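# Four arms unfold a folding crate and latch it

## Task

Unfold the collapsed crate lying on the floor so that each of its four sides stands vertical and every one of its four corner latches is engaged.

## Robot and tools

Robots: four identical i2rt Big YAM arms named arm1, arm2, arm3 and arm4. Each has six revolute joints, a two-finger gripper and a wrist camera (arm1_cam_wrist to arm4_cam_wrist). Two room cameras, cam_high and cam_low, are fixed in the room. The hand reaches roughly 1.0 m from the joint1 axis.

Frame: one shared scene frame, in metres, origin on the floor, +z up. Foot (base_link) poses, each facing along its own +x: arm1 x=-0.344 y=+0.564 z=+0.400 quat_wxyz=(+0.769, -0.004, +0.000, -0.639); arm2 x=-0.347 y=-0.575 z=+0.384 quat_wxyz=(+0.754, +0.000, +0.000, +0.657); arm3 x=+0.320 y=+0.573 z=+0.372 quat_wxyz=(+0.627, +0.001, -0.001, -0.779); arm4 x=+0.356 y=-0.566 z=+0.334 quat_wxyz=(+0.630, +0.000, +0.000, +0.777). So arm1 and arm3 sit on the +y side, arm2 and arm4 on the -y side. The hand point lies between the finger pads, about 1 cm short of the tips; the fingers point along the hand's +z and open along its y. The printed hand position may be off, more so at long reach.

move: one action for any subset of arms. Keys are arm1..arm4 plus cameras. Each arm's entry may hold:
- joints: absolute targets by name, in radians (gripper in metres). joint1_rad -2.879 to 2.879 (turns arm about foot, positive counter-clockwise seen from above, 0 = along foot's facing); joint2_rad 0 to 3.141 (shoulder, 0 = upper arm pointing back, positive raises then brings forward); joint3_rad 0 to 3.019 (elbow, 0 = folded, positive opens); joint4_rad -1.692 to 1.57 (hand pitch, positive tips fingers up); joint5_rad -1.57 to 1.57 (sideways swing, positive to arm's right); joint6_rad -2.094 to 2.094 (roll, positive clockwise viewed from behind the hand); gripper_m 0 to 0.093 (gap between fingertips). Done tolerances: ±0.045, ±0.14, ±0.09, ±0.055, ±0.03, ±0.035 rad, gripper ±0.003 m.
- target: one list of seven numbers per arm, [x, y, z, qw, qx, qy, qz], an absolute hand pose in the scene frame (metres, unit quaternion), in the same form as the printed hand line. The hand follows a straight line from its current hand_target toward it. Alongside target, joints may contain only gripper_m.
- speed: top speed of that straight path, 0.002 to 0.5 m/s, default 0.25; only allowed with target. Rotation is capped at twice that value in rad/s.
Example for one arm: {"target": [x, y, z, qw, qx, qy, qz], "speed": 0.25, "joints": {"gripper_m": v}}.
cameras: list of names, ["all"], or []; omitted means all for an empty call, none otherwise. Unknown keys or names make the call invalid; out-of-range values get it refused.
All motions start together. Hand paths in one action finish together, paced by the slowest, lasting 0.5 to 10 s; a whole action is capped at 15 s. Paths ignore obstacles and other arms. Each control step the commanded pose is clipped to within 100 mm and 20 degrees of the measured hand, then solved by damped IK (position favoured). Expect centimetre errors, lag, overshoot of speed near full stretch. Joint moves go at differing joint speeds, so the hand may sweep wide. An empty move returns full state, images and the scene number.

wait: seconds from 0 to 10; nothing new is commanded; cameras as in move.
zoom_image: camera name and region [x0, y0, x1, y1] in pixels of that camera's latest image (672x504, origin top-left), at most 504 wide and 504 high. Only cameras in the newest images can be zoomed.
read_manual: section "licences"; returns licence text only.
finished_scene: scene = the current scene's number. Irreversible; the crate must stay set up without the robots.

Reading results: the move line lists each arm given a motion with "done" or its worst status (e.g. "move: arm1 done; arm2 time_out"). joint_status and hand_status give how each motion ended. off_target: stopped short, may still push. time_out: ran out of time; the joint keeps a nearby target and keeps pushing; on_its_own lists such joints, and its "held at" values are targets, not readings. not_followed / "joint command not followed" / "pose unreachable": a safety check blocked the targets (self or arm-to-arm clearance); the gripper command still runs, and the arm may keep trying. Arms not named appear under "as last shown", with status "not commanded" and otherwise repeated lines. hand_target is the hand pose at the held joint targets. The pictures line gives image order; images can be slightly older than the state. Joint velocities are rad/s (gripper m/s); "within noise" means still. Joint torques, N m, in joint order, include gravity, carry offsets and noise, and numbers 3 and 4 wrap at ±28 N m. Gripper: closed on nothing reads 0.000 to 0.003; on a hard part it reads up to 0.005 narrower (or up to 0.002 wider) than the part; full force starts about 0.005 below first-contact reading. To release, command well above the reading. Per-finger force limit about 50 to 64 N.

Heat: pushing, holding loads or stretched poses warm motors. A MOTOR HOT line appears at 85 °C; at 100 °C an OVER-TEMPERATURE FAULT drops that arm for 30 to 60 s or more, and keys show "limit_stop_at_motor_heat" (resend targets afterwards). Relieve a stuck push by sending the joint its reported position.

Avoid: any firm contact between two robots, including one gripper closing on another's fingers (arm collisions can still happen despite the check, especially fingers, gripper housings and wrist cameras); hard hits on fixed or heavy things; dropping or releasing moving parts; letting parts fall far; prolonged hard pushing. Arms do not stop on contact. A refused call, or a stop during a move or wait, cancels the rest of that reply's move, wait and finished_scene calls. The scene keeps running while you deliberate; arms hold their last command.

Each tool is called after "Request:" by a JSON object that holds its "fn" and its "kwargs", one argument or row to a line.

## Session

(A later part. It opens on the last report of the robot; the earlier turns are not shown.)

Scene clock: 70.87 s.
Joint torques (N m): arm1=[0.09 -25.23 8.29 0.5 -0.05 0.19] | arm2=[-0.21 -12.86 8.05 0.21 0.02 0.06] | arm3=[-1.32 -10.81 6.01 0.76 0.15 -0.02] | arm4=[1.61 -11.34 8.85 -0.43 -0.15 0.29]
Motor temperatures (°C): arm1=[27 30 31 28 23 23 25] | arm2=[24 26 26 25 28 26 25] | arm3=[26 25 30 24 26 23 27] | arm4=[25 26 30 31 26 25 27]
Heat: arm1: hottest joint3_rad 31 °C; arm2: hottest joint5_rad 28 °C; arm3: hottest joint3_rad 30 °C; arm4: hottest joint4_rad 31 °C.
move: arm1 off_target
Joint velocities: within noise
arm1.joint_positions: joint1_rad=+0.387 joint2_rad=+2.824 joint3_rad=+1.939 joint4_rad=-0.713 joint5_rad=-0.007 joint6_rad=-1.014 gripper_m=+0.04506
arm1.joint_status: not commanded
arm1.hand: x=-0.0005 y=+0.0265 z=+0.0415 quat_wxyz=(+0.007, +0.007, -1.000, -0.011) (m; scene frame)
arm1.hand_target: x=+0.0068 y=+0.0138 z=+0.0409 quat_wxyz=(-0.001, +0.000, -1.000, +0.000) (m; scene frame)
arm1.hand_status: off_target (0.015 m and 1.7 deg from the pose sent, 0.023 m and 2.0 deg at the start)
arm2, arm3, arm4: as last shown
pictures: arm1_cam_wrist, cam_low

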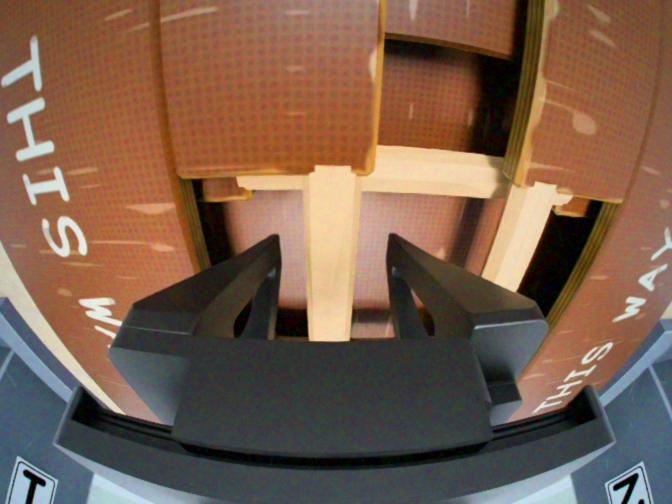

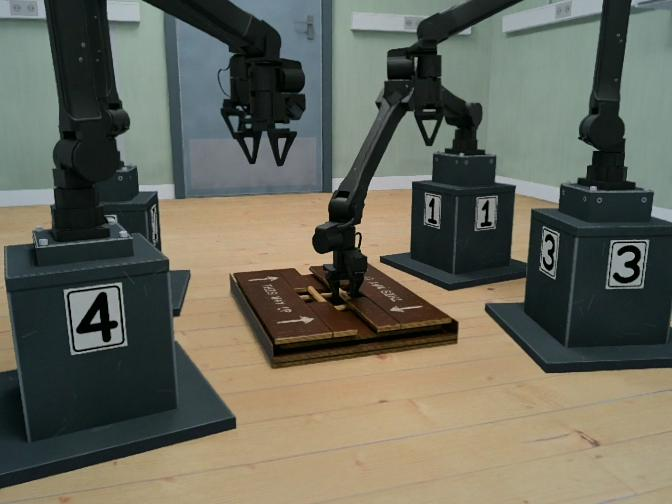

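Request:
{"fn": "move", "kwargs": {
  "arm1": {"target":[0.007,0.0135,0.033,0,0,1,0],"speed":0.06}
}}

Request:
{"fn": "move", "kwargs": {
  "arm1": {"joints":{"gripper_m":0.012}},
  "cameras": ["arm1_cam_wrist","cam_low"]
}}

Request:
{"fn": "zoom_image", "kwargs": {
  "camera": "cam_low",
  "region": [280, 200, 420, 340]
}}

Scene clock: 73.33 s.
Joint torques (N m): arm1=[-0.15 -25.17 8.13 0.81 0.04 0.22] | arm2=[-0.15 -12.92 8.05 0.21 0.02 0.06] | arm3=[-0.97 -10.58 5.96 0.84 0.19 0] | arm4=[1.67 -11.34 8.85 -0.43 -0.15 0.29]
Motor temperatures (°C): arm1=[27 30 31 28 23 23 25] | arm2=[24 26 26 24 28 26 25] | arm3=[26 25 30 24 26 23 27] | arm4=[25 26 30 31 26 25 27]
Heat: arm1: hottest joint3_rad 31 °C; arm2: hottest joint5_rad 28 °C; arm3: hottest joint3_rad 30 °C; arm4: hottest joint4_rad 31 °C.
move: arm1 off_target
Joint velocities: within noise
arm1.joint_positions: joint1_rad=+0.387 joint2_rad=+2.840 joint3_rad=+1.954 joint4_rad=-0.713 joint5_rad=-0.007 joint6_rad=-1.014 gripper_m=+0.04506
arm1.joint_status: not commanded
arm1.hand: x=-0.0001 y=+0.0259 z=+0.0357 quat_wxyz=(+0.007, +0.007, -1.000, -0.011) (m; scene frame)
arm1.hand_target: x=+0.0070 y=+0.0136 z=+0.0337 quat_wxyz=(+0.000, +0.000, -1.000, +0.001) (m; scene frame)
arm1.hand_status: off_target (0.015 m and 1.7 deg from the pose sent, 0.017 m and 1.7 deg at the start)
arm2, arm4: as last shown
arm3.joint_positions: joint1_rad=-0.224 joint2_rad=+1.521 joint3_rad=+1.098 joint4_rad=-1.144 joint5_rad=-0.001 joint6_rad=+0.010 gripper_m=+0.09397
arm3.joint_status: not commanded
arm3.hand: x=+0.1413 y=+0.1936 z=+0.4783 quat_wxyz=(-0.002, -0.847, -0.532, +0.000) (m; scene frame)
arm3.hand_target: x=+0.1398 y=+0.1960 z=+0.4687 quat_wxyz=(+0.002, -0.846, -0.534, -0.006) (m; scene frame)
arm3.hand_status: not commanded
pictures: none

Scene clock: 74.00 s.
Joint torques (N m): arm1=[-0.26 -25.23 8.24 0.81 0.03 0.13] | arm2=[-0.21 -12.92 8.06 0.21 0.02 0.06] | arm3=[-1.03 -10.4 6.02 0.87 0.16 -0.03] | arm4=[1.61 -11.34 8.85 -0.43 -0.15 0.29]
Motor temperatures (°C): arm1=[27 30 31 28 23 23 25] | arm2=[24 26 27 24 28 26 25] | arm3=[26 25 30 24 26 23 27] | arm4=[25 26 30 31 26 25 27]
Heat: arm1: hottest joint3_rad 31 °C; arm2: hottest joint5_rad 28 °C; arm3: hottest joint3_rad 30 °C; arm4: hottest joint4_rad 31 °C.
move: arm1 off_target
Joint velocities: within noise
arm1.joint_positions: joint1_rad=+0.387 joint2_rad=+2.840 joint3_rad=+1.954 joint4_rad=-0.716 joint5_rad=-0.013 joint6_rad=-0.997 gripper_m=+0.01706
arm1.joint_status: gripper_m off_target (ended at +0.01709, target +0.01200)
arm1.hand: x=+0.0004 y=+0.0271 z=+0.0357 quat_wxyz=(+0.006, -0.001, -1.000, -0.014) (m; scene frame)
arm1.hand_target: x=+0.0078 y=+0.0142 z=+0.0338 quat_wxyz=(-0.003, -0.003, -1.000, -0.001) (m; scene frame)
arm1.hand_status: not commanded
arm2.joint_positions: joint1_rad=-0.332 joint2_rad=+1.531 joint3_rad=+1.067 joint4_rad=-1.131 joint5_rad=+0.008 joint6_rad=+0.001 gripper_m=+0.09395
arm2.joint_status: not commanded
arm2.hand: x=-0.1601 y=-0.2100 z=+0.4769 quat_wxyz=(+0.008, +0.524, -0.852, +0.010) (m; scene frame)
arm2.hand_target: x=-0.1557 y=-0.2025 z=+0.4825 quat_wxyz=(+0.002, +0.520, -0.854, +0.006) (m; scene frame)
arm2.hand_status: not commanded
arm3, arm4: as last shown
pictures: arm1_cam_wrist, cam_low

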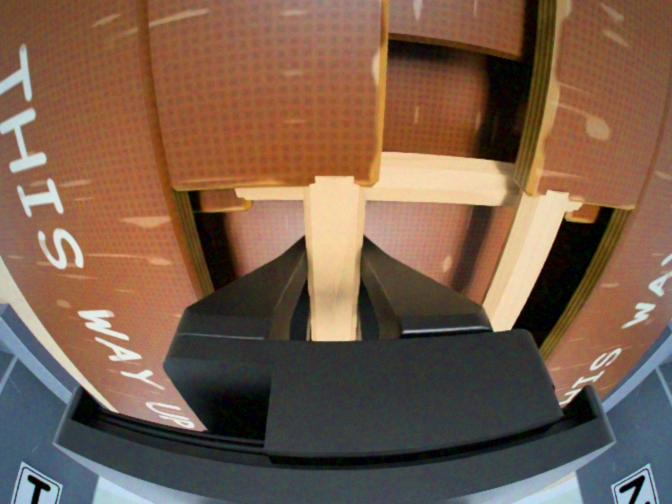

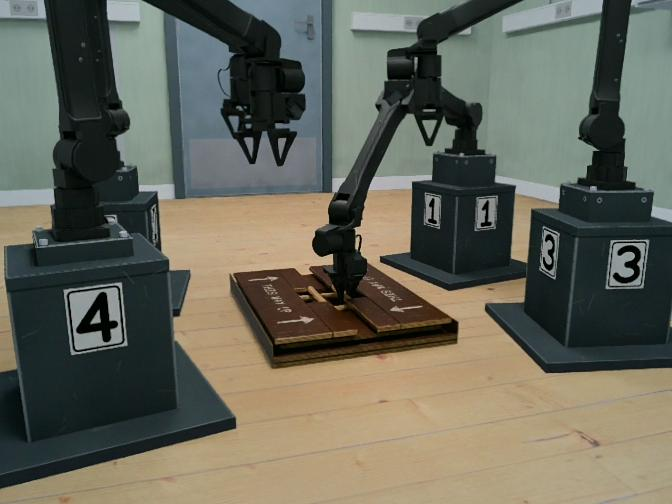

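Scaled by 3.600 from the camera's 672x504 image, which has a finer 960x720 frame.

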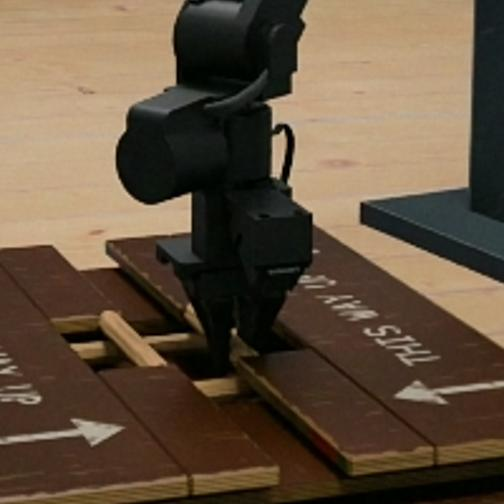

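Request:
{"fn": "move", "kwargs": {
  "arm1": {"target":[0.007,0.022,0.084,0,0,1,0],"speed":0.08,"joints":{"gripper_m":0.013}},
  "cameras": ["arm1_cam_wrist","cam_low","cam_high"]
}}

Request:
{"fn": "zoom_image", "kwargs": {
  "camera": "cam_low",
  "region": [220, 200, 480, 380]
}}

Scene clock: 92.00 s.
Joint torques (N m): arm1=[0.03 -31.38 4.16 -0.79 0.05 0.11] | arm2=[-0.21 -12.86 8.05 0.21 0.02 0.06] | arm3=[-1.32 -11.16 5.96 0.84 0.18 -0.04] | arm4=[1.61 -11.34 8.85 -0.44 -0.15 0.29]
Motor temperatures (°C): arm1=[27 31 32 28 23 23 25] | arm2=[24 26 27 24 28 26 25] | arm3=[26 25 30 24 26 23 27] | arm4=[25 27 30 31 26 25 27]
Heat: arm1: hottest joint3_rad 32 °C; arm2: hottest joint5_rad 28 °C; arm3: hottest joint3_rad 30 °C; arm4: hottest joint4_rad 31 °C.
move: arm1 off_target
Joint velocities: within noise
arm1.joint_positions: joint1_rad=+0.389 joint2_rad=+2.788 joint3_rad=+1.891 joint4_rad=-0.680 joint5_rad=-0.003 joint6_rad=-0.995 gripper_m=+0.01706
arm1.joint_status: gripper_m off_target (ended at +0.01705, target +0.01300)
arm1.hand: x=-0.0001 y=+0.0265 z=+0.0528 quat_wxyz=(+0.003, -0.001, -1.000, +0.000) (m; scene frame)
arm1.hand_target: x=+0.0076 y=+0.0187 z=+0.0827 quat_wxyz=(+0.000, +0.000, -1.000, +0.006) (m; scene frame)
arm1.hand_status: off_target (0.032 m and 0.4 deg from the pose sent, 0.049 m and 1.7 deg at the start)
arm2, arm3: as last shown
arm4.joint_positions: joint1_rad=+0.284 joint2_rad=+1.524 joint3_rad=+1.093 joint4_rad=-1.124 joint5_rad=+0.002 joint6_rad=-0.008 gripper_m=+0.09395
arm4.joint_status: not commanded
arm4.hand: x=+0.1569 y=-0.1931 z=+0.4391 quat_wxyz=(-0.005, +0.860, -0.510, -0.006) (m; scene frame)
arm4.hand_target: x=+0.1592 y=-0.1968 z=+0.4328 quat_wxyz=(+0.002, +0.855, -0.518, +0.004) (m; scene frame)
arm4.hand_status: not commanded
pictures: arm1_cam_wrist, cam_high, cam_low

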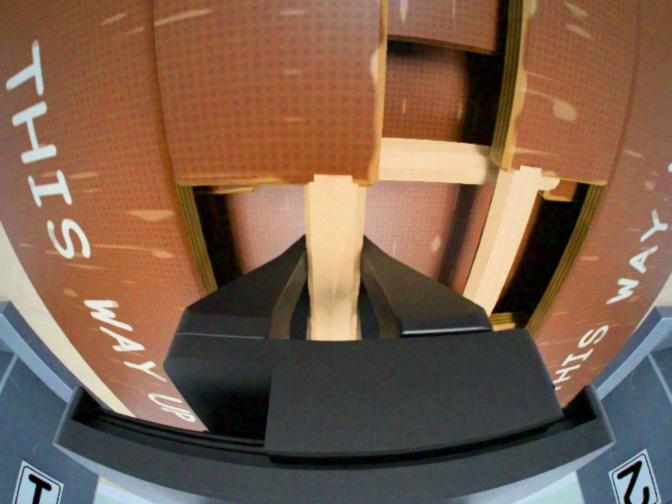

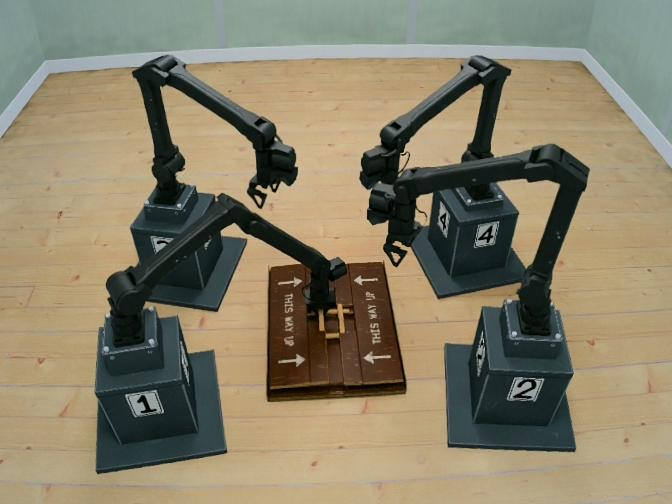

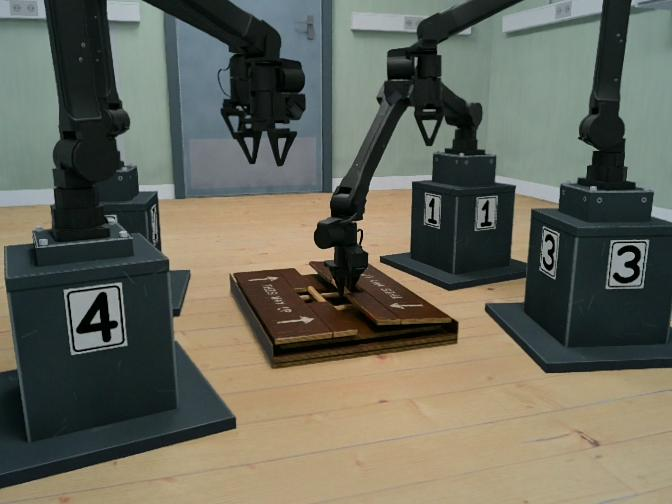

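Scaled by 1.938 from the camera's 672x504 image, which has a finer 960x720 frame.

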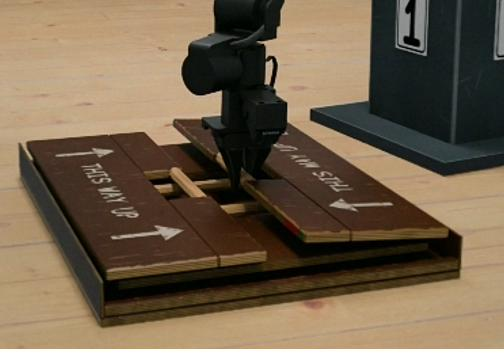

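Request:
{"fn": "move", "kwargs": {
  "arm1": {"target":[0.007,0.038,0.146,0,0,1,0],"speed":0.08,"joints":{"gripper_m":0.013}},
  "cameras": ["arm1_cam_wrist","cam_low","cam_high"]
}}

Request:
{"fn": "zoom_image", "kwargs": {
  "camera": "cam_low",
  "region": [220, 200, 480, 380]
}}

Scene clock: 94.50 s.
Joint torques (N m): arm1=[0.03 -30.97 4.46 -1.55 -0.11 0.09] | arm2=[-0.15 -12.92 8.05 0.21 0.02 0.06] | arm3=[-1.03 -10.81 6.01 0.81 0.16 -0.06] | arm4=[1.67 -11.34 8.85 -0.44 -0.15 0.29]
Motor temperatures (°C): arm1=[27 31 32 28 23 23 25] | arm2=[24 26 27 24 28 26 25] | arm3=[26 25 30 24 26 23 27] | arm4=[25 27 30 31 26 25 27]
Heat: arm1: hottest joint3_rad 32 °C; arm2: hottest joint5_rad 28 °C; arm3: hottest joint3_rad 30 °C; arm4: hottest joint4_rad 31 °C.
move: arm1 off_target
Joint velocities: within noise
arm1.joint_positions: joint1_rad=+0.398 joint2_rad=+2.636 joint3_rad=+1.749 joint4_rad=-0.689 joint5_rad=-0.003 joint6_rad=-0.983 gripper_m=+0.01641
arm1.joint_status: gripper_m off_target (ended at +0.01641, target +0.01300)
arm1.hand: x=-0.0014 y=+0.0399 z=+0.1115 quat_wxyz=(+0.003, -0.003, -1.000, +0.000) (m; scene frame)
arm1.hand_target: x=+0.0061 y=+0.0377 z=+0.1436 quat_wxyz=(+0.001, +0.000, -1.000, -0.001) (m; scene frame)
arm1.hand_status: off_target (0.036 m and 0.5 deg from the pose sent, 0.094 m and 0.4 deg at the start)
arm2, arm3, arm4: as last shown
pictures: arm1_cam_wrist, cam_high, cam_low

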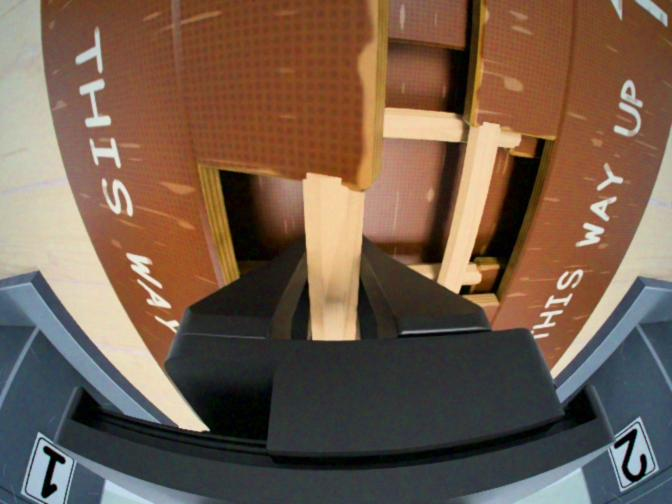

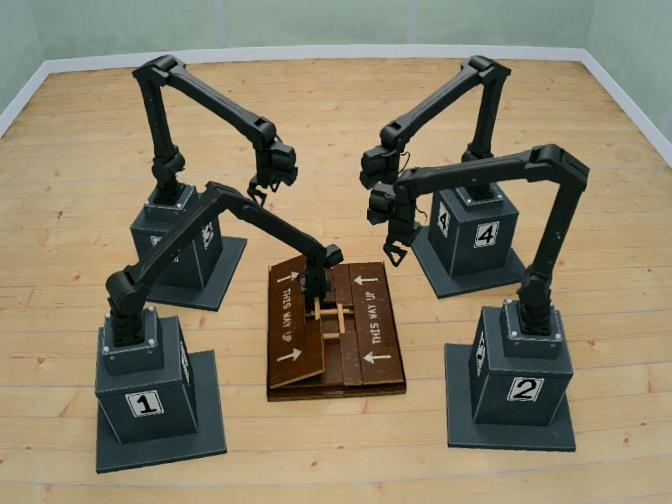

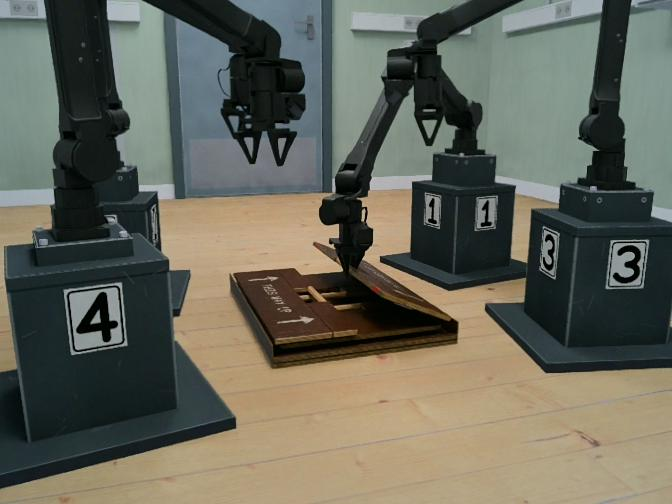

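Scaled by 1.938 from the camera's 672x504 image, which has a finer 960x720 frame.

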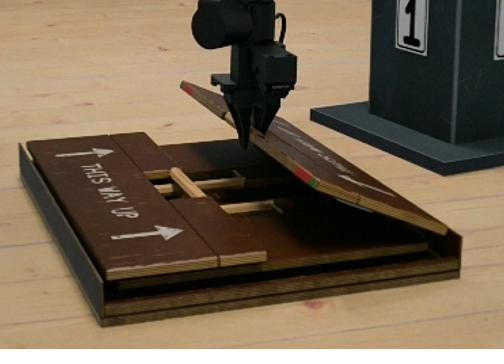

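Request:
{"fn": "move", "kwargs": {
  "arm1": {"target":[0.007,0.083,0.197,0,0,1,0],"speed":0.08,"joints":{"gripper_m":0.013}},
  "cameras": ["arm1_cam_wrist","cam_low","cam_high"]
}}

Request:
{"fn": "zoom_image", "kwargs": {
  "camera": "cam_low",
  "region": [220, 200, 480, 380]
}}

Scene clock: 97.63 s.
Joint torques (N m): arm1=[1.03 -29.68 3.95 -0.99 -0.42 0.14] | arm2=[-0.15 -12.86 8.03 0.2 0.02 0.06] | arm3=[-0.67 -10.64 5.91 0.84 0.14 -0.03] | arm4=[1.61 -11.34 8.85 -0.43 -0.15 0.29]
Motor temperatures (°C): arm1=[27 32 32 28 23 23 25] | arm2=[24 26 27 24 28 26 25] | arm3=[26 25 30 24 26 23 27] | arm4=[25 27 30 31 26 25 27]
Heat: arm1: hottest joint2_rad 32 °C; arm2: hottest joint5_rad 28 °C; arm3: hottest joint3_rad 30 °C; arm4: hottest joint4_rad 31 °C.
move: arm1 off_target
Joint velocities: within noise
arm1.joint_positions: joint1_rad=+0.432 joint2_rad=+2.461 joint3_rad=+1.562 joint4_rad=-0.672 joint5_rad=+0.002 joint6_rad=-0.949 gripper_m=+0.01681
arm1.joint_status: gripper_m off_target (ended at +0.01681, target +0.01300)
arm1.hand: x=-0.0014 y=+0.0759 z=+0.1698 quat_wxyz=(+0.004, -0.003, -1.000, +0.003) (m; scene frame)
arm1.hand_target: x=+0.0069 y=+0.0807 z=+0.1965 quat_wxyz=(-0.001, -0.001, -1.000, +0.001) (m; scene frame)
arm1.hand_status: off_target (0.029 m and 0.6 deg from the pose sent, 0.096 m and 0.5 deg at the start)
arm2, arm3, arm4: as last shown
pictures: arm1_cam_wrist, cam_high, cam_low

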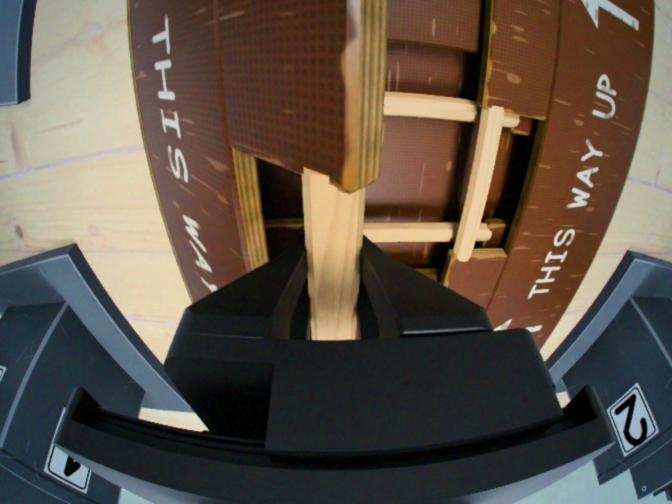

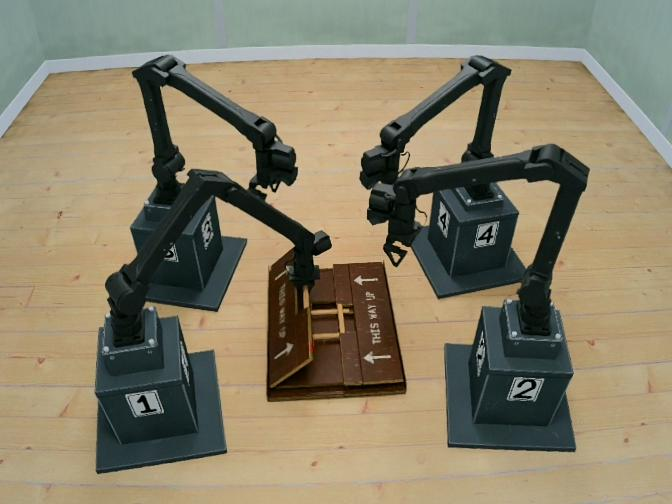

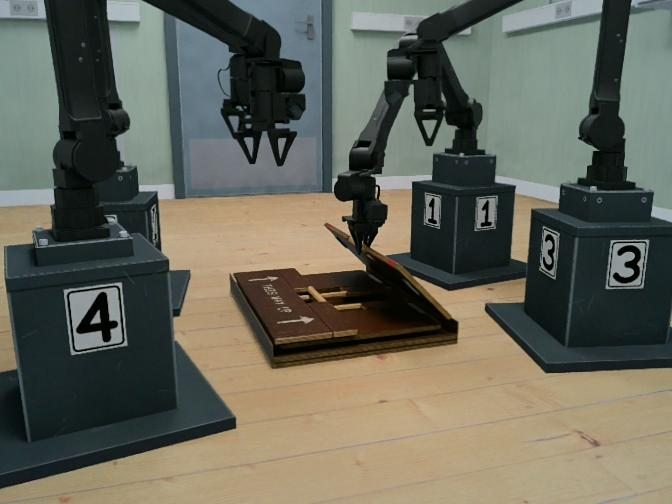

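Scaled by 1.938 from the camera's 672x504 image, which has a finer 960x720 frame.

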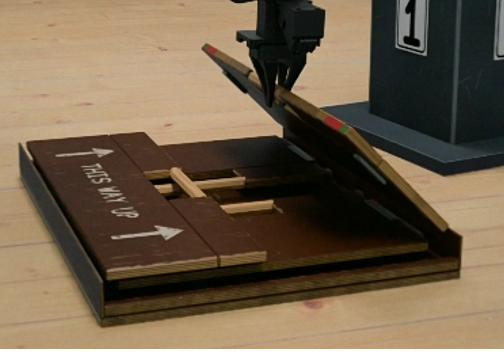

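Request:
{"fn": "move", "kwargs": {
  "arm1": {"target":[0.007,0.140,0.241,0,0,1,0],"speed":0.08,"joints":{"gripper_m":0.013}},
  "cameras": ["arm1_cam_wrist","cam_low","cam_high"]
}}

Request:
{"fn": "zoom_image", "kwargs": {
  "camera": "cam_low",
  "region": [220, 200, 480, 380]
}}

Scene clock: 100.90 s.
Joint torques (N m): arm1=[0.67 -27.52 4.12 -0.72 -0.18 0.17] | arm2=[-0.15 -12.86 8.05 0.21 0.02 0.06] | arm3=[-0.73 -10.64 5.97 0.69 0.16 -0.07] | arm4=[1.61 -11.34 8.85 -0.44 -0.15 0.29]
Motor temperatures (°C): arm1=[27 32 32 28 23 23 25] | arm2=[24 26 27 24 27 26 25] | arm3=[26 25 30 24 26 23 27] | arm4=[25 27 30 31 26 25 27]
Heat: arm1: hottest joint2_rad 32 °C; arm2: hottest joint3_rad 27 °C; arm3: hottest joint3_rad 30 °C; arm4: hottest joint4_rad 31 °C.
move: arm1 off_target
Joint velocities: within noise
arm1.joint_positions: joint1_rad=+0.493 joint2_rad=+2.297 joint3_rad=+1.364 joint4_rad=-0.657 joint5_rad=+0.000 joint6_rad=-0.886 gripper_m=+0.01661
arm1.joint_status: gripper_m off_target (ended at +0.01660, target +0.01300)
arm1.hand: x=-0.0028 y=+0.1370 z=+0.2143 quat_wxyz=(+0.009, -0.003, -1.000, -0.004) (m; scene frame)
arm1.hand_target: x=+0.0060 y=+0.1391 z=+0.2400 quat_wxyz=(+0.001, -0.001, -1.000, +0.001) (m; scene frame)
arm1.hand_status: off_target (0.029 m and 1.2 deg from the pose sent, 0.096 m and 0.6 deg at the start)
arm2, arm3, arm4: as last shown
pictures: arm1_cam_wrist, cam_high, cam_low

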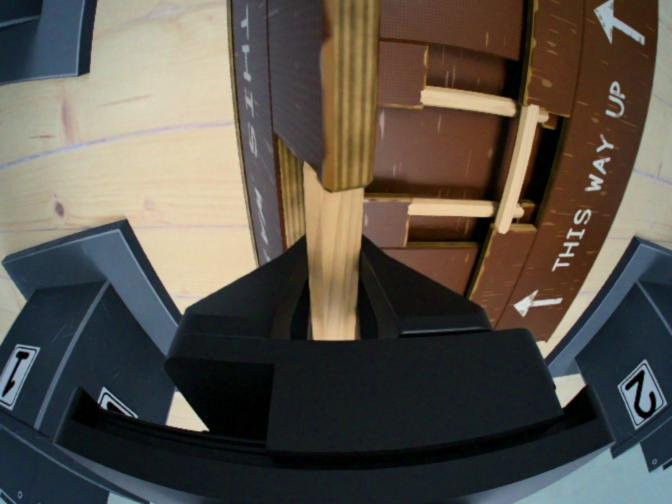

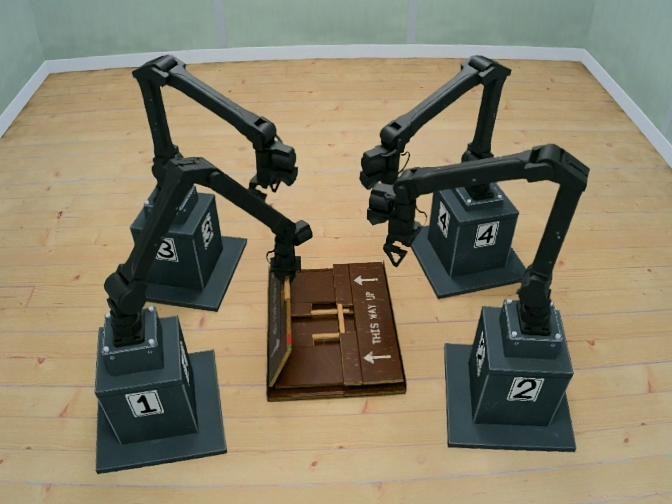

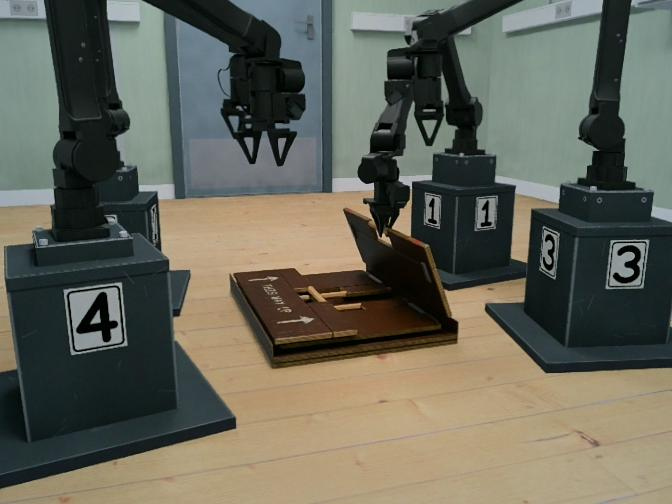

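Scaled by 1.938 from the camera's 672x504 image, which has a finer 960x720 frame.

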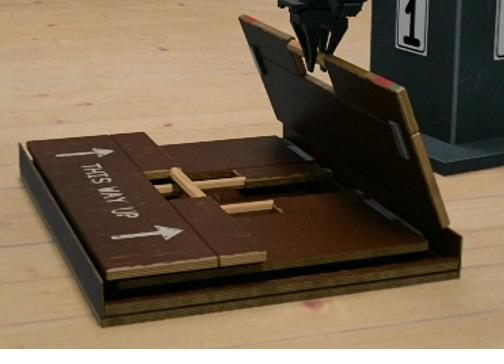

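Request:
{"fn": "move", "kwargs": {
  "arm1": {"target":[0.007,0.205,0.25,0,0,1,0],"speed":0.08,"joints":{"gripper_m":0.013}},
  "cameras": ["arm1_cam_wrist","cam_low","cam_high"]
}}

Request:
{"fn": "zoom_image", "kwargs": {
  "camera": "cam_low",
  "region": [220, 180, 480, 380]
}}

Scene clock: 103.83 s.
Joint torques (N m): arm1=[1.85 -25.7 2.96 -0.87 -0.83 0.2] | arm2=[-0.15 -12.98 8.03 0.21 0.02 0.06] | arm3=[-1.55 -10.93 5.98 0.84 0.16 -0.04] | arm4=[1.61 -11.34 8.85 -0.43 -0.15 0.29]
Motor temperatures (°C): arm1=[27 32 32 28 23 23 26] | arm2=[24 26 27 24 27 26 25] | arm3=[26 25 30 24 26 23 27] | arm4=[25 27 30 31 26 25 27]
Heat: arm1: hottest joint2_rad 32 °C; arm2: hottest joint3_rad 27 °C; arm3: hottest joint3_rad 30 °C; arm4: hottest joint4_rad 31 °C.
move: arm1 off_target
Joint velocities: within noise
arm1.joint_positions: joint1_rad=+0.557 joint2_rad=+2.200 joint3_rad=+1.204 joint4_rad=-0.572 joint5_rad=+0.014 joint6_rad=-0.822 gripper_m=+0.01686
arm1.joint_status: gripper_m off_target (ended at +0.01686, target +0.01300)
arm1.hand: x=-0.0040 y=+0.1870 z=+0.2283 quat_wxyz=(+0.007, -0.003, -1.000, +0.009) (m; scene frame)
arm1.hand_target: x=+0.0038 y=+0.2014 z=+0.2488 quat_wxyz=(+0.000, +0.001, -1.000, +0.000) (m; scene frame)
arm1.hand_status: off_target (0.030 m and 1.4 deg from the pose sent, 0.077 m and 1.2 deg at the start)
arm2, arm3, arm4: as last shown
pictures: arm1_cam_wrist, cam_high, cam_low

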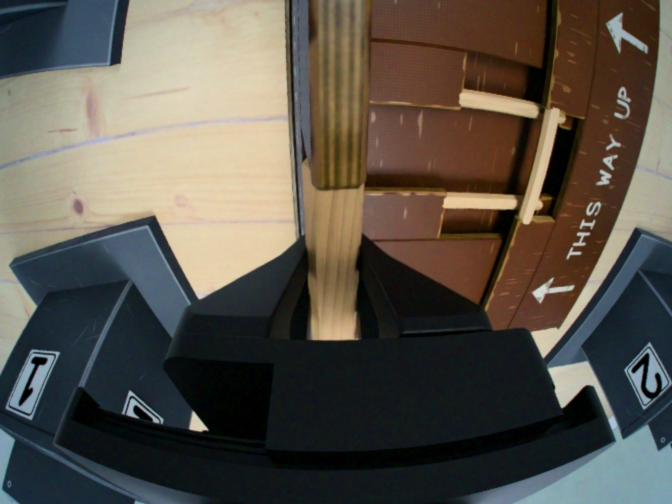

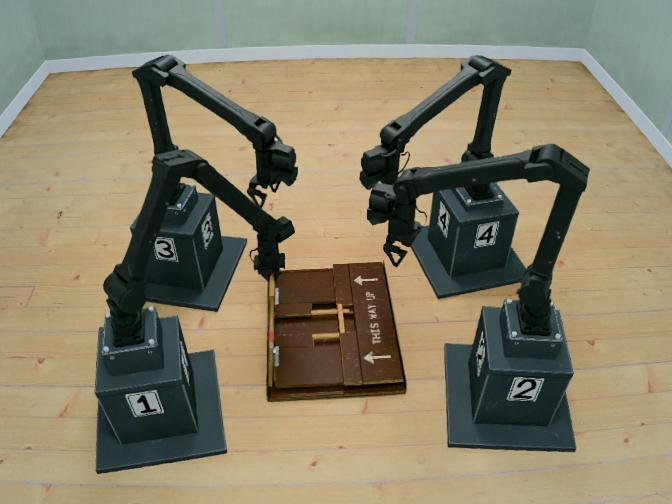

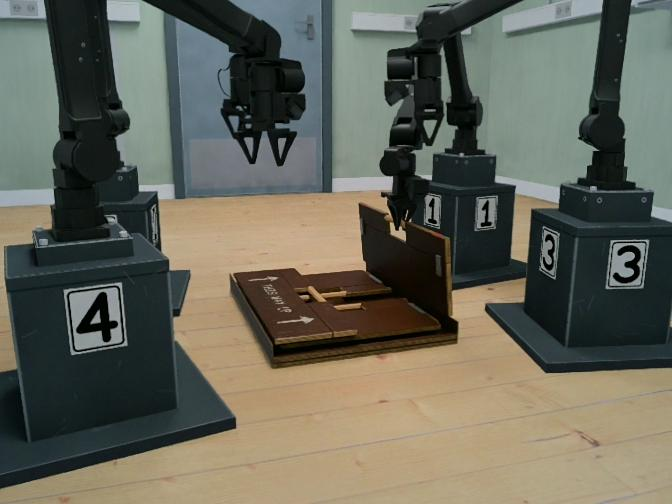

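Scaled by 1.938 from the camera's 672x504 image, which has a finer 960x720 frame.

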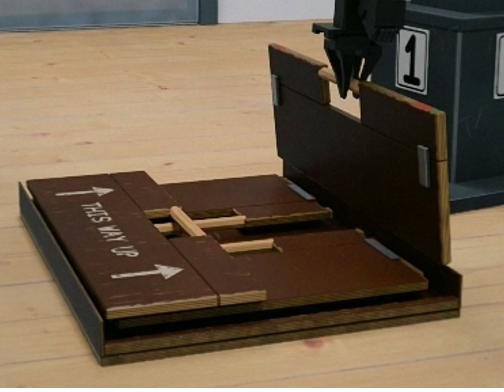

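Request:
{"fn": "move", "kwargs": {
  "arm1": {"target":[0.007,0.232,0.248,0,0,1,0],"speed":0.06,"joints":{"gripper_m":0.013}},
  "cameras": ["arm1_cam_wrist","cam_low","cam_high"]
}}

Request:
{"fn": "zoom_image", "kwargs": {
  "camera": "cam_low",
  "region": [220, 180, 480, 380]
}}

Request:
{"fn": "zoom_image", "kwargs": {
  "camera": "cam_high",
  "region": [230, 210, 430, 420]
}}

Scene clock: 107.03 s.
Joint torques (N m): arm1=[3.08 -24.47 2.41 -0.72 -1.08 0.35] | arm2=[-0.21 -12.92 8.03 0.21 0.02 0.06] | arm3=[-0.85 -11.16 6 0.92 0.18 -0.05] | arm4=[1.61 -11.34 8.85 -0.44 -0.15 0.29]
Motor temperatures (°C): arm1=[27 32 32 28 23 23 26] | arm2=[24 26 27 24 27 26 25] | arm3=[26 25 30 24 26 23 27] | arm4=[25 27 30 31 26 25 27]
Heat: arm1: hottest joint2_rad 32 °C; arm2: hottest joint3_rad 27 °C; arm3: hottest joint3_rad 30 °C; arm4: hottest joint4_rad 31 °C.
move: arm1 off_target
Joint velocities: within noise
arm1.joint_positions: joint1_rad=+0.586 joint2_rad=+2.172 joint3_rad=+1.147 joint4_rad=-0.534 joint5_rad=+0.020 joint6_rad=-0.791 gripper_m=+0.01699
arm1.joint_status: gripper_m off_target (ended at +0.01699, target +0.01300)
arm1.hand: x=-0.0041 y=+0.2068 z=+0.2299 quat_wxyz=(+0.006, -0.004, -1.000, +0.014) (m; scene frame)
arm1.hand_target: x=+0.0064 y=+0.2309 z=+0.2463 quat_wxyz=(+0.000, +0.001, -1.000, +0.000) (m; scene frame)
arm1.hand_status: off_target (0.033 m and 1.8 deg from the pose sent, 0.050 m and 1.4 deg at the start)
arm2, arm3, arm4: as last shown
pictures: arm1_cam_wrist, cam_high, cam_low

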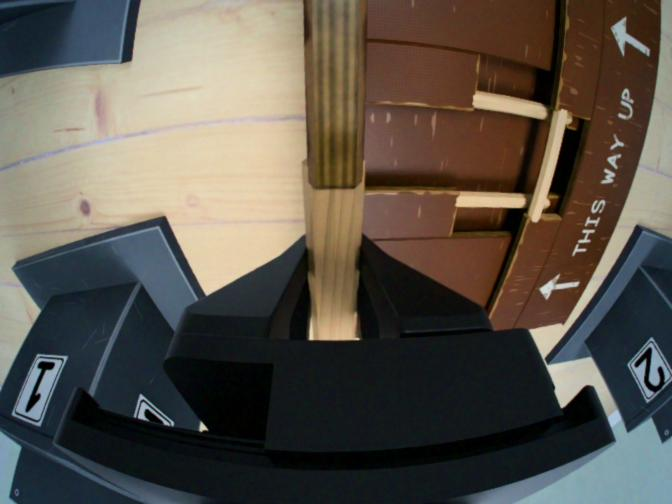

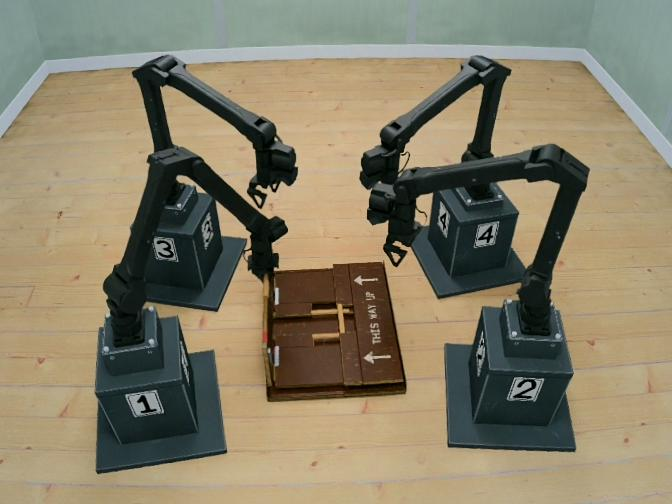

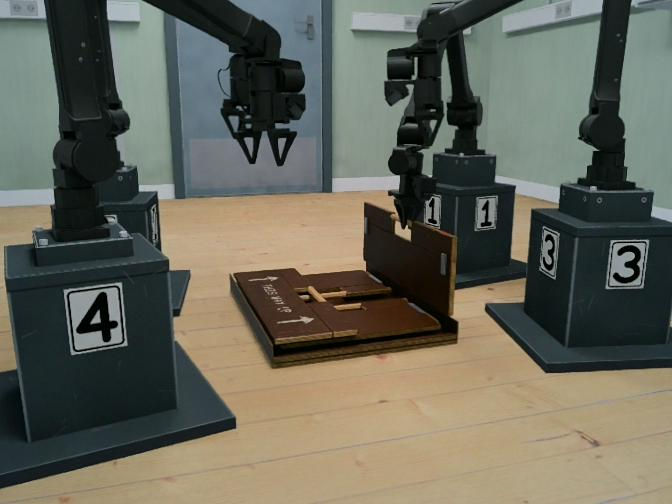

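Scaled by 1.938 from the camera's 672x504 image, which has a finer 960x720 frame.

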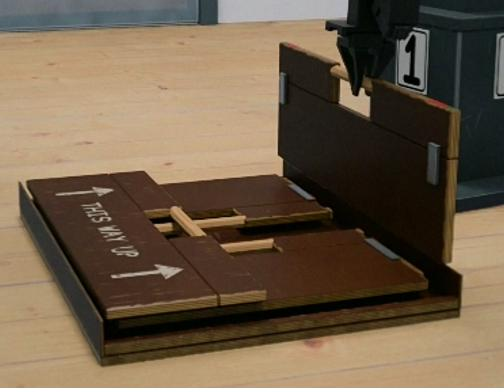

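Scaled by 2.400 from the camera's 672x504 image, which has a finer 960x720 frame.

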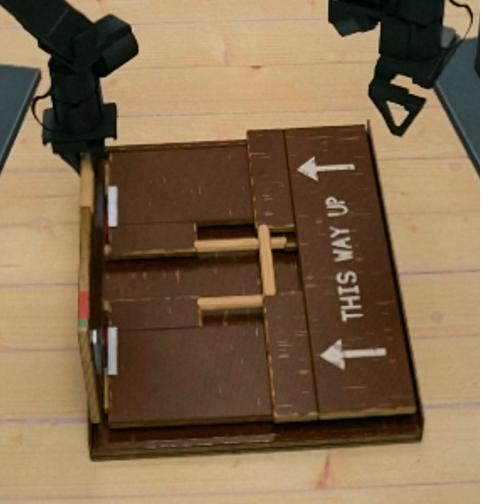

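Request:
{"fn": "move", "kwargs": {
  "arm4": {"target":[-0.012,-0.033,0.12,0,1,0,0],"speed":0.2,"joints":{"gripper_m":0.045}},
  "cameras": ["arm4_cam_wrist","cam_low","cam_high"]
}}

Request:
{"fn": "zoom_image", "kwargs": {
  "camera": "arm4_cam_wrist",
  "region": [100, 0, 600, 400]
}}

Scene clock: 113.07 s.
Joint torques (N m): arm1=[3.66 -24.06 2.33 -0.99 -1.09 0.36] | arm2=[-0.21 -12.86 8.05 0.2 0.01 0.06] | arm3=[-0.62 -11.11 5.94 0.79 0.13 -0.04] | arm4=[2.37 -21.19 10.37 -0.51 -0.18 -0.11]
Motor temperatures (°C): arm1=[27 33 31 28 24 23 26] | arm2=[24 26 27 24 27 26 25] | arm3=[26 25 30 24 26 23 27] | arm4=[25 27 31 31 26 25 27]
Heat: arm1: hottest joint2_rad 33 °C; arm2: hottest joint3_rad 27 °C; arm3: hottest joint3_rad 30 °C; arm4: hottest joint3_rad 31 °C.
move: arm4 off_target
Joint velocities: within noise
arm1, arm2: as last shown
arm3.joint_positions: joint1_rad=-0.224 joint2_rad=+1.521 joint3_rad=+1.098 joint4_rad=-1.144 joint5_rad=-0.001 joint6_rad=+0.010 gripper_m=+0.09397
arm3.joint_status: not commanded
arm3.hand: x=+0.1413 y=+0.1936 z=+0.4783 quat_wxyz=(-0.002, -0.847, -0.532, +0.000) (m; scene frame)
arm3.hand_target: x=+0.1398 y=+0.1960 z=+0.4687 quat_wxyz=(+0.002, -0.846, -0.534, -0.006) (m; scene frame)
arm3.hand_status: not commanded
arm4.joint_positions: joint1_rad=+0.398 joint2_rad=+2.490 joint3_rad=+1.716 joint4_rad=-0.798 joint5_rad=+0.011 joint6_rad=-0.950 gripper_m=+0.04508
arm4.joint_status: all done
arm4.hand: x=-0.0047 y=-0.0411 z=+0.1255 quat_wxyz=(-0.003, +1.000, -0.008, +0.005) (m; scene frame)
arm4.hand_target: x=-0.0129 y=-0.0380 z=+0.1180 quat_wxyz=(-0.002, +1.000, +0.006, +0.004) (m; scene frame)
arm4.hand_status: off_target (0.012 m and 1.1 deg from the pose sent, 0.395 m and 61.3 deg at the start)
pictures: arm4_cam_wrist, cam_high, cam_low

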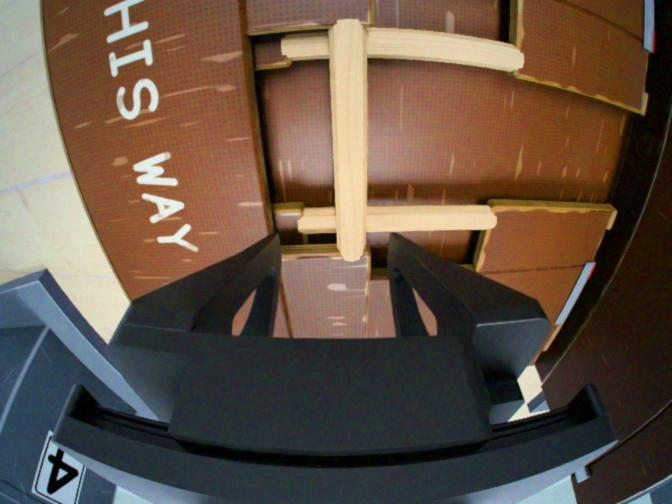

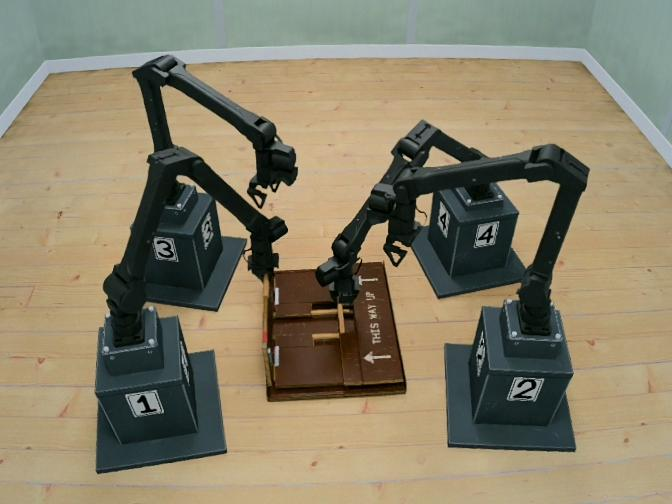

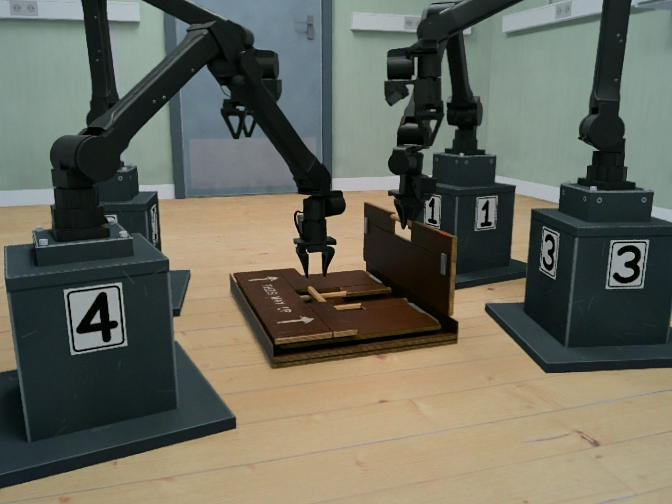

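Scaled by 1.008 from the camera's 672x504 image, which has a finer 960x720 frame.

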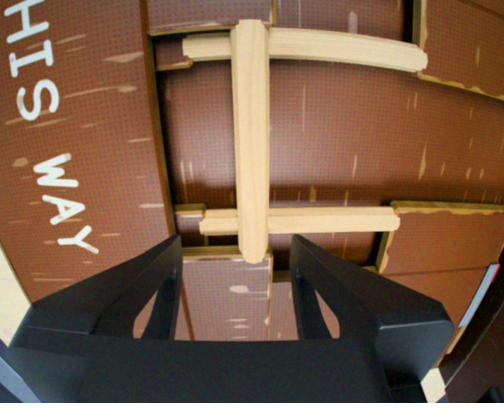

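Request:
{"fn": "move", "kwargs": {
  "arm4": {"target":[-0.043,-0.025,0.065,0,1,0,0],"speed":0.12},
  "cameras": ["arm4_cam_wrist","cam_low"]
}}

Request:
{"fn": "zoom_image", "kwargs": {
  "camera": "arm4_cam_wrist",
  "region": [100, 0, 600, 400]
}}

Scene clock: 118.37 s.
Joint torques (N m): arm1=[2.96 -25.17 2.35 -0.84 -1.07 0.38] | arm2=[-0.15 -12.86 8.06 0.21 0.02 0.06] | arm3=[-0.97 -10.58 6.05 0.79 0.15 -0.08] | arm4=[2.32 -22.95 10.44 -0.47 -0.22 0.26]
Motor temperatures (°C): arm1=[27 33 31 28 24 23 26] | arm2=[24 26 27 24 27 26 25] | arm3=[26 25 30 24 26 23 27] | arm4=[25 27 31 30 26 25 27]
Heat: arm1: hottest joint2_rad 33 °C; arm2: hottest joint3_rad 27 °C; arm3: hottest joint3_rad 30 °C; arm4: hottest joint3_rad 31 °C.
move: arm4 off_target
Joint velocities: within noise
arm1, arm3: as last shown
arm2.joint_positions: joint1_rad=-0.332 joint2_rad=+1.531 joint3_rad=+1.067 joint4_rad=-1.131 joint5_rad=+0.008 joint6_rad=+0.001 gripper_m=+0.09395
arm2.joint_status: not commanded
arm2.hand: x=-0.1601 y=-0.2100 z=+0.4769 quat_wxyz=(+0.008, +0.524, -0.852, +0.010) (m; scene frame)
arm2.hand_target: x=-0.1557 y=-0.2025 z=+0.4825 quat_wxyz=(+0.002, +0.520, -0.854, +0.006) (m; scene frame)
arm2.hand_status: not commanded
arm4.joint_positions: joint1_rad=+0.419 joint2_rad=+2.653 joint3_rad=+1.896 joint4_rad=-0.813 joint5_rad=+0.004 joint6_rad=-0.952 gripper_m=+0.04508
arm4.joint_status: not commanded
arm4.hand: x=-0.0338 y=-0.0265 z=+0.0724 quat_wxyz=(-0.001, +1.000, +0.004, +0.001) (m; scene frame)
arm4.hand_target: x=-0.0400 y=-0.0235 z=+0.0653 quat_wxyz=(-0.001, +1.000, -0.002, +0.000) (m; scene frame)
arm4.hand_status: off_target (0.012 m and 0.5 deg from the pose sent, 0.073 m and 1.1 deg at the start)
pictures: arm4_cam_wrist, cam_low

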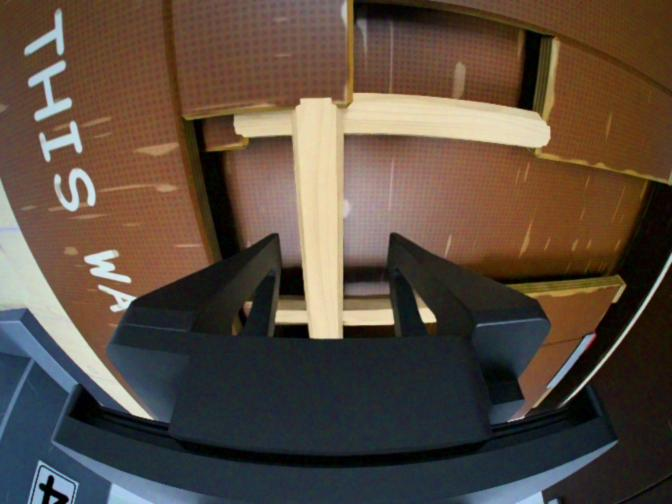

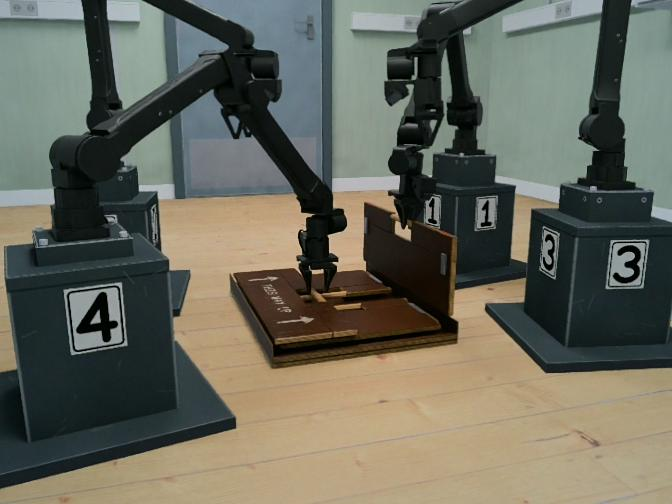

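Scaled by 1.008 from the camera's 672x504 image, which has a finer 960x720 frame.

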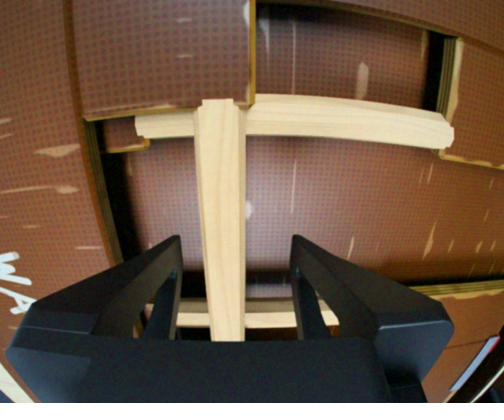

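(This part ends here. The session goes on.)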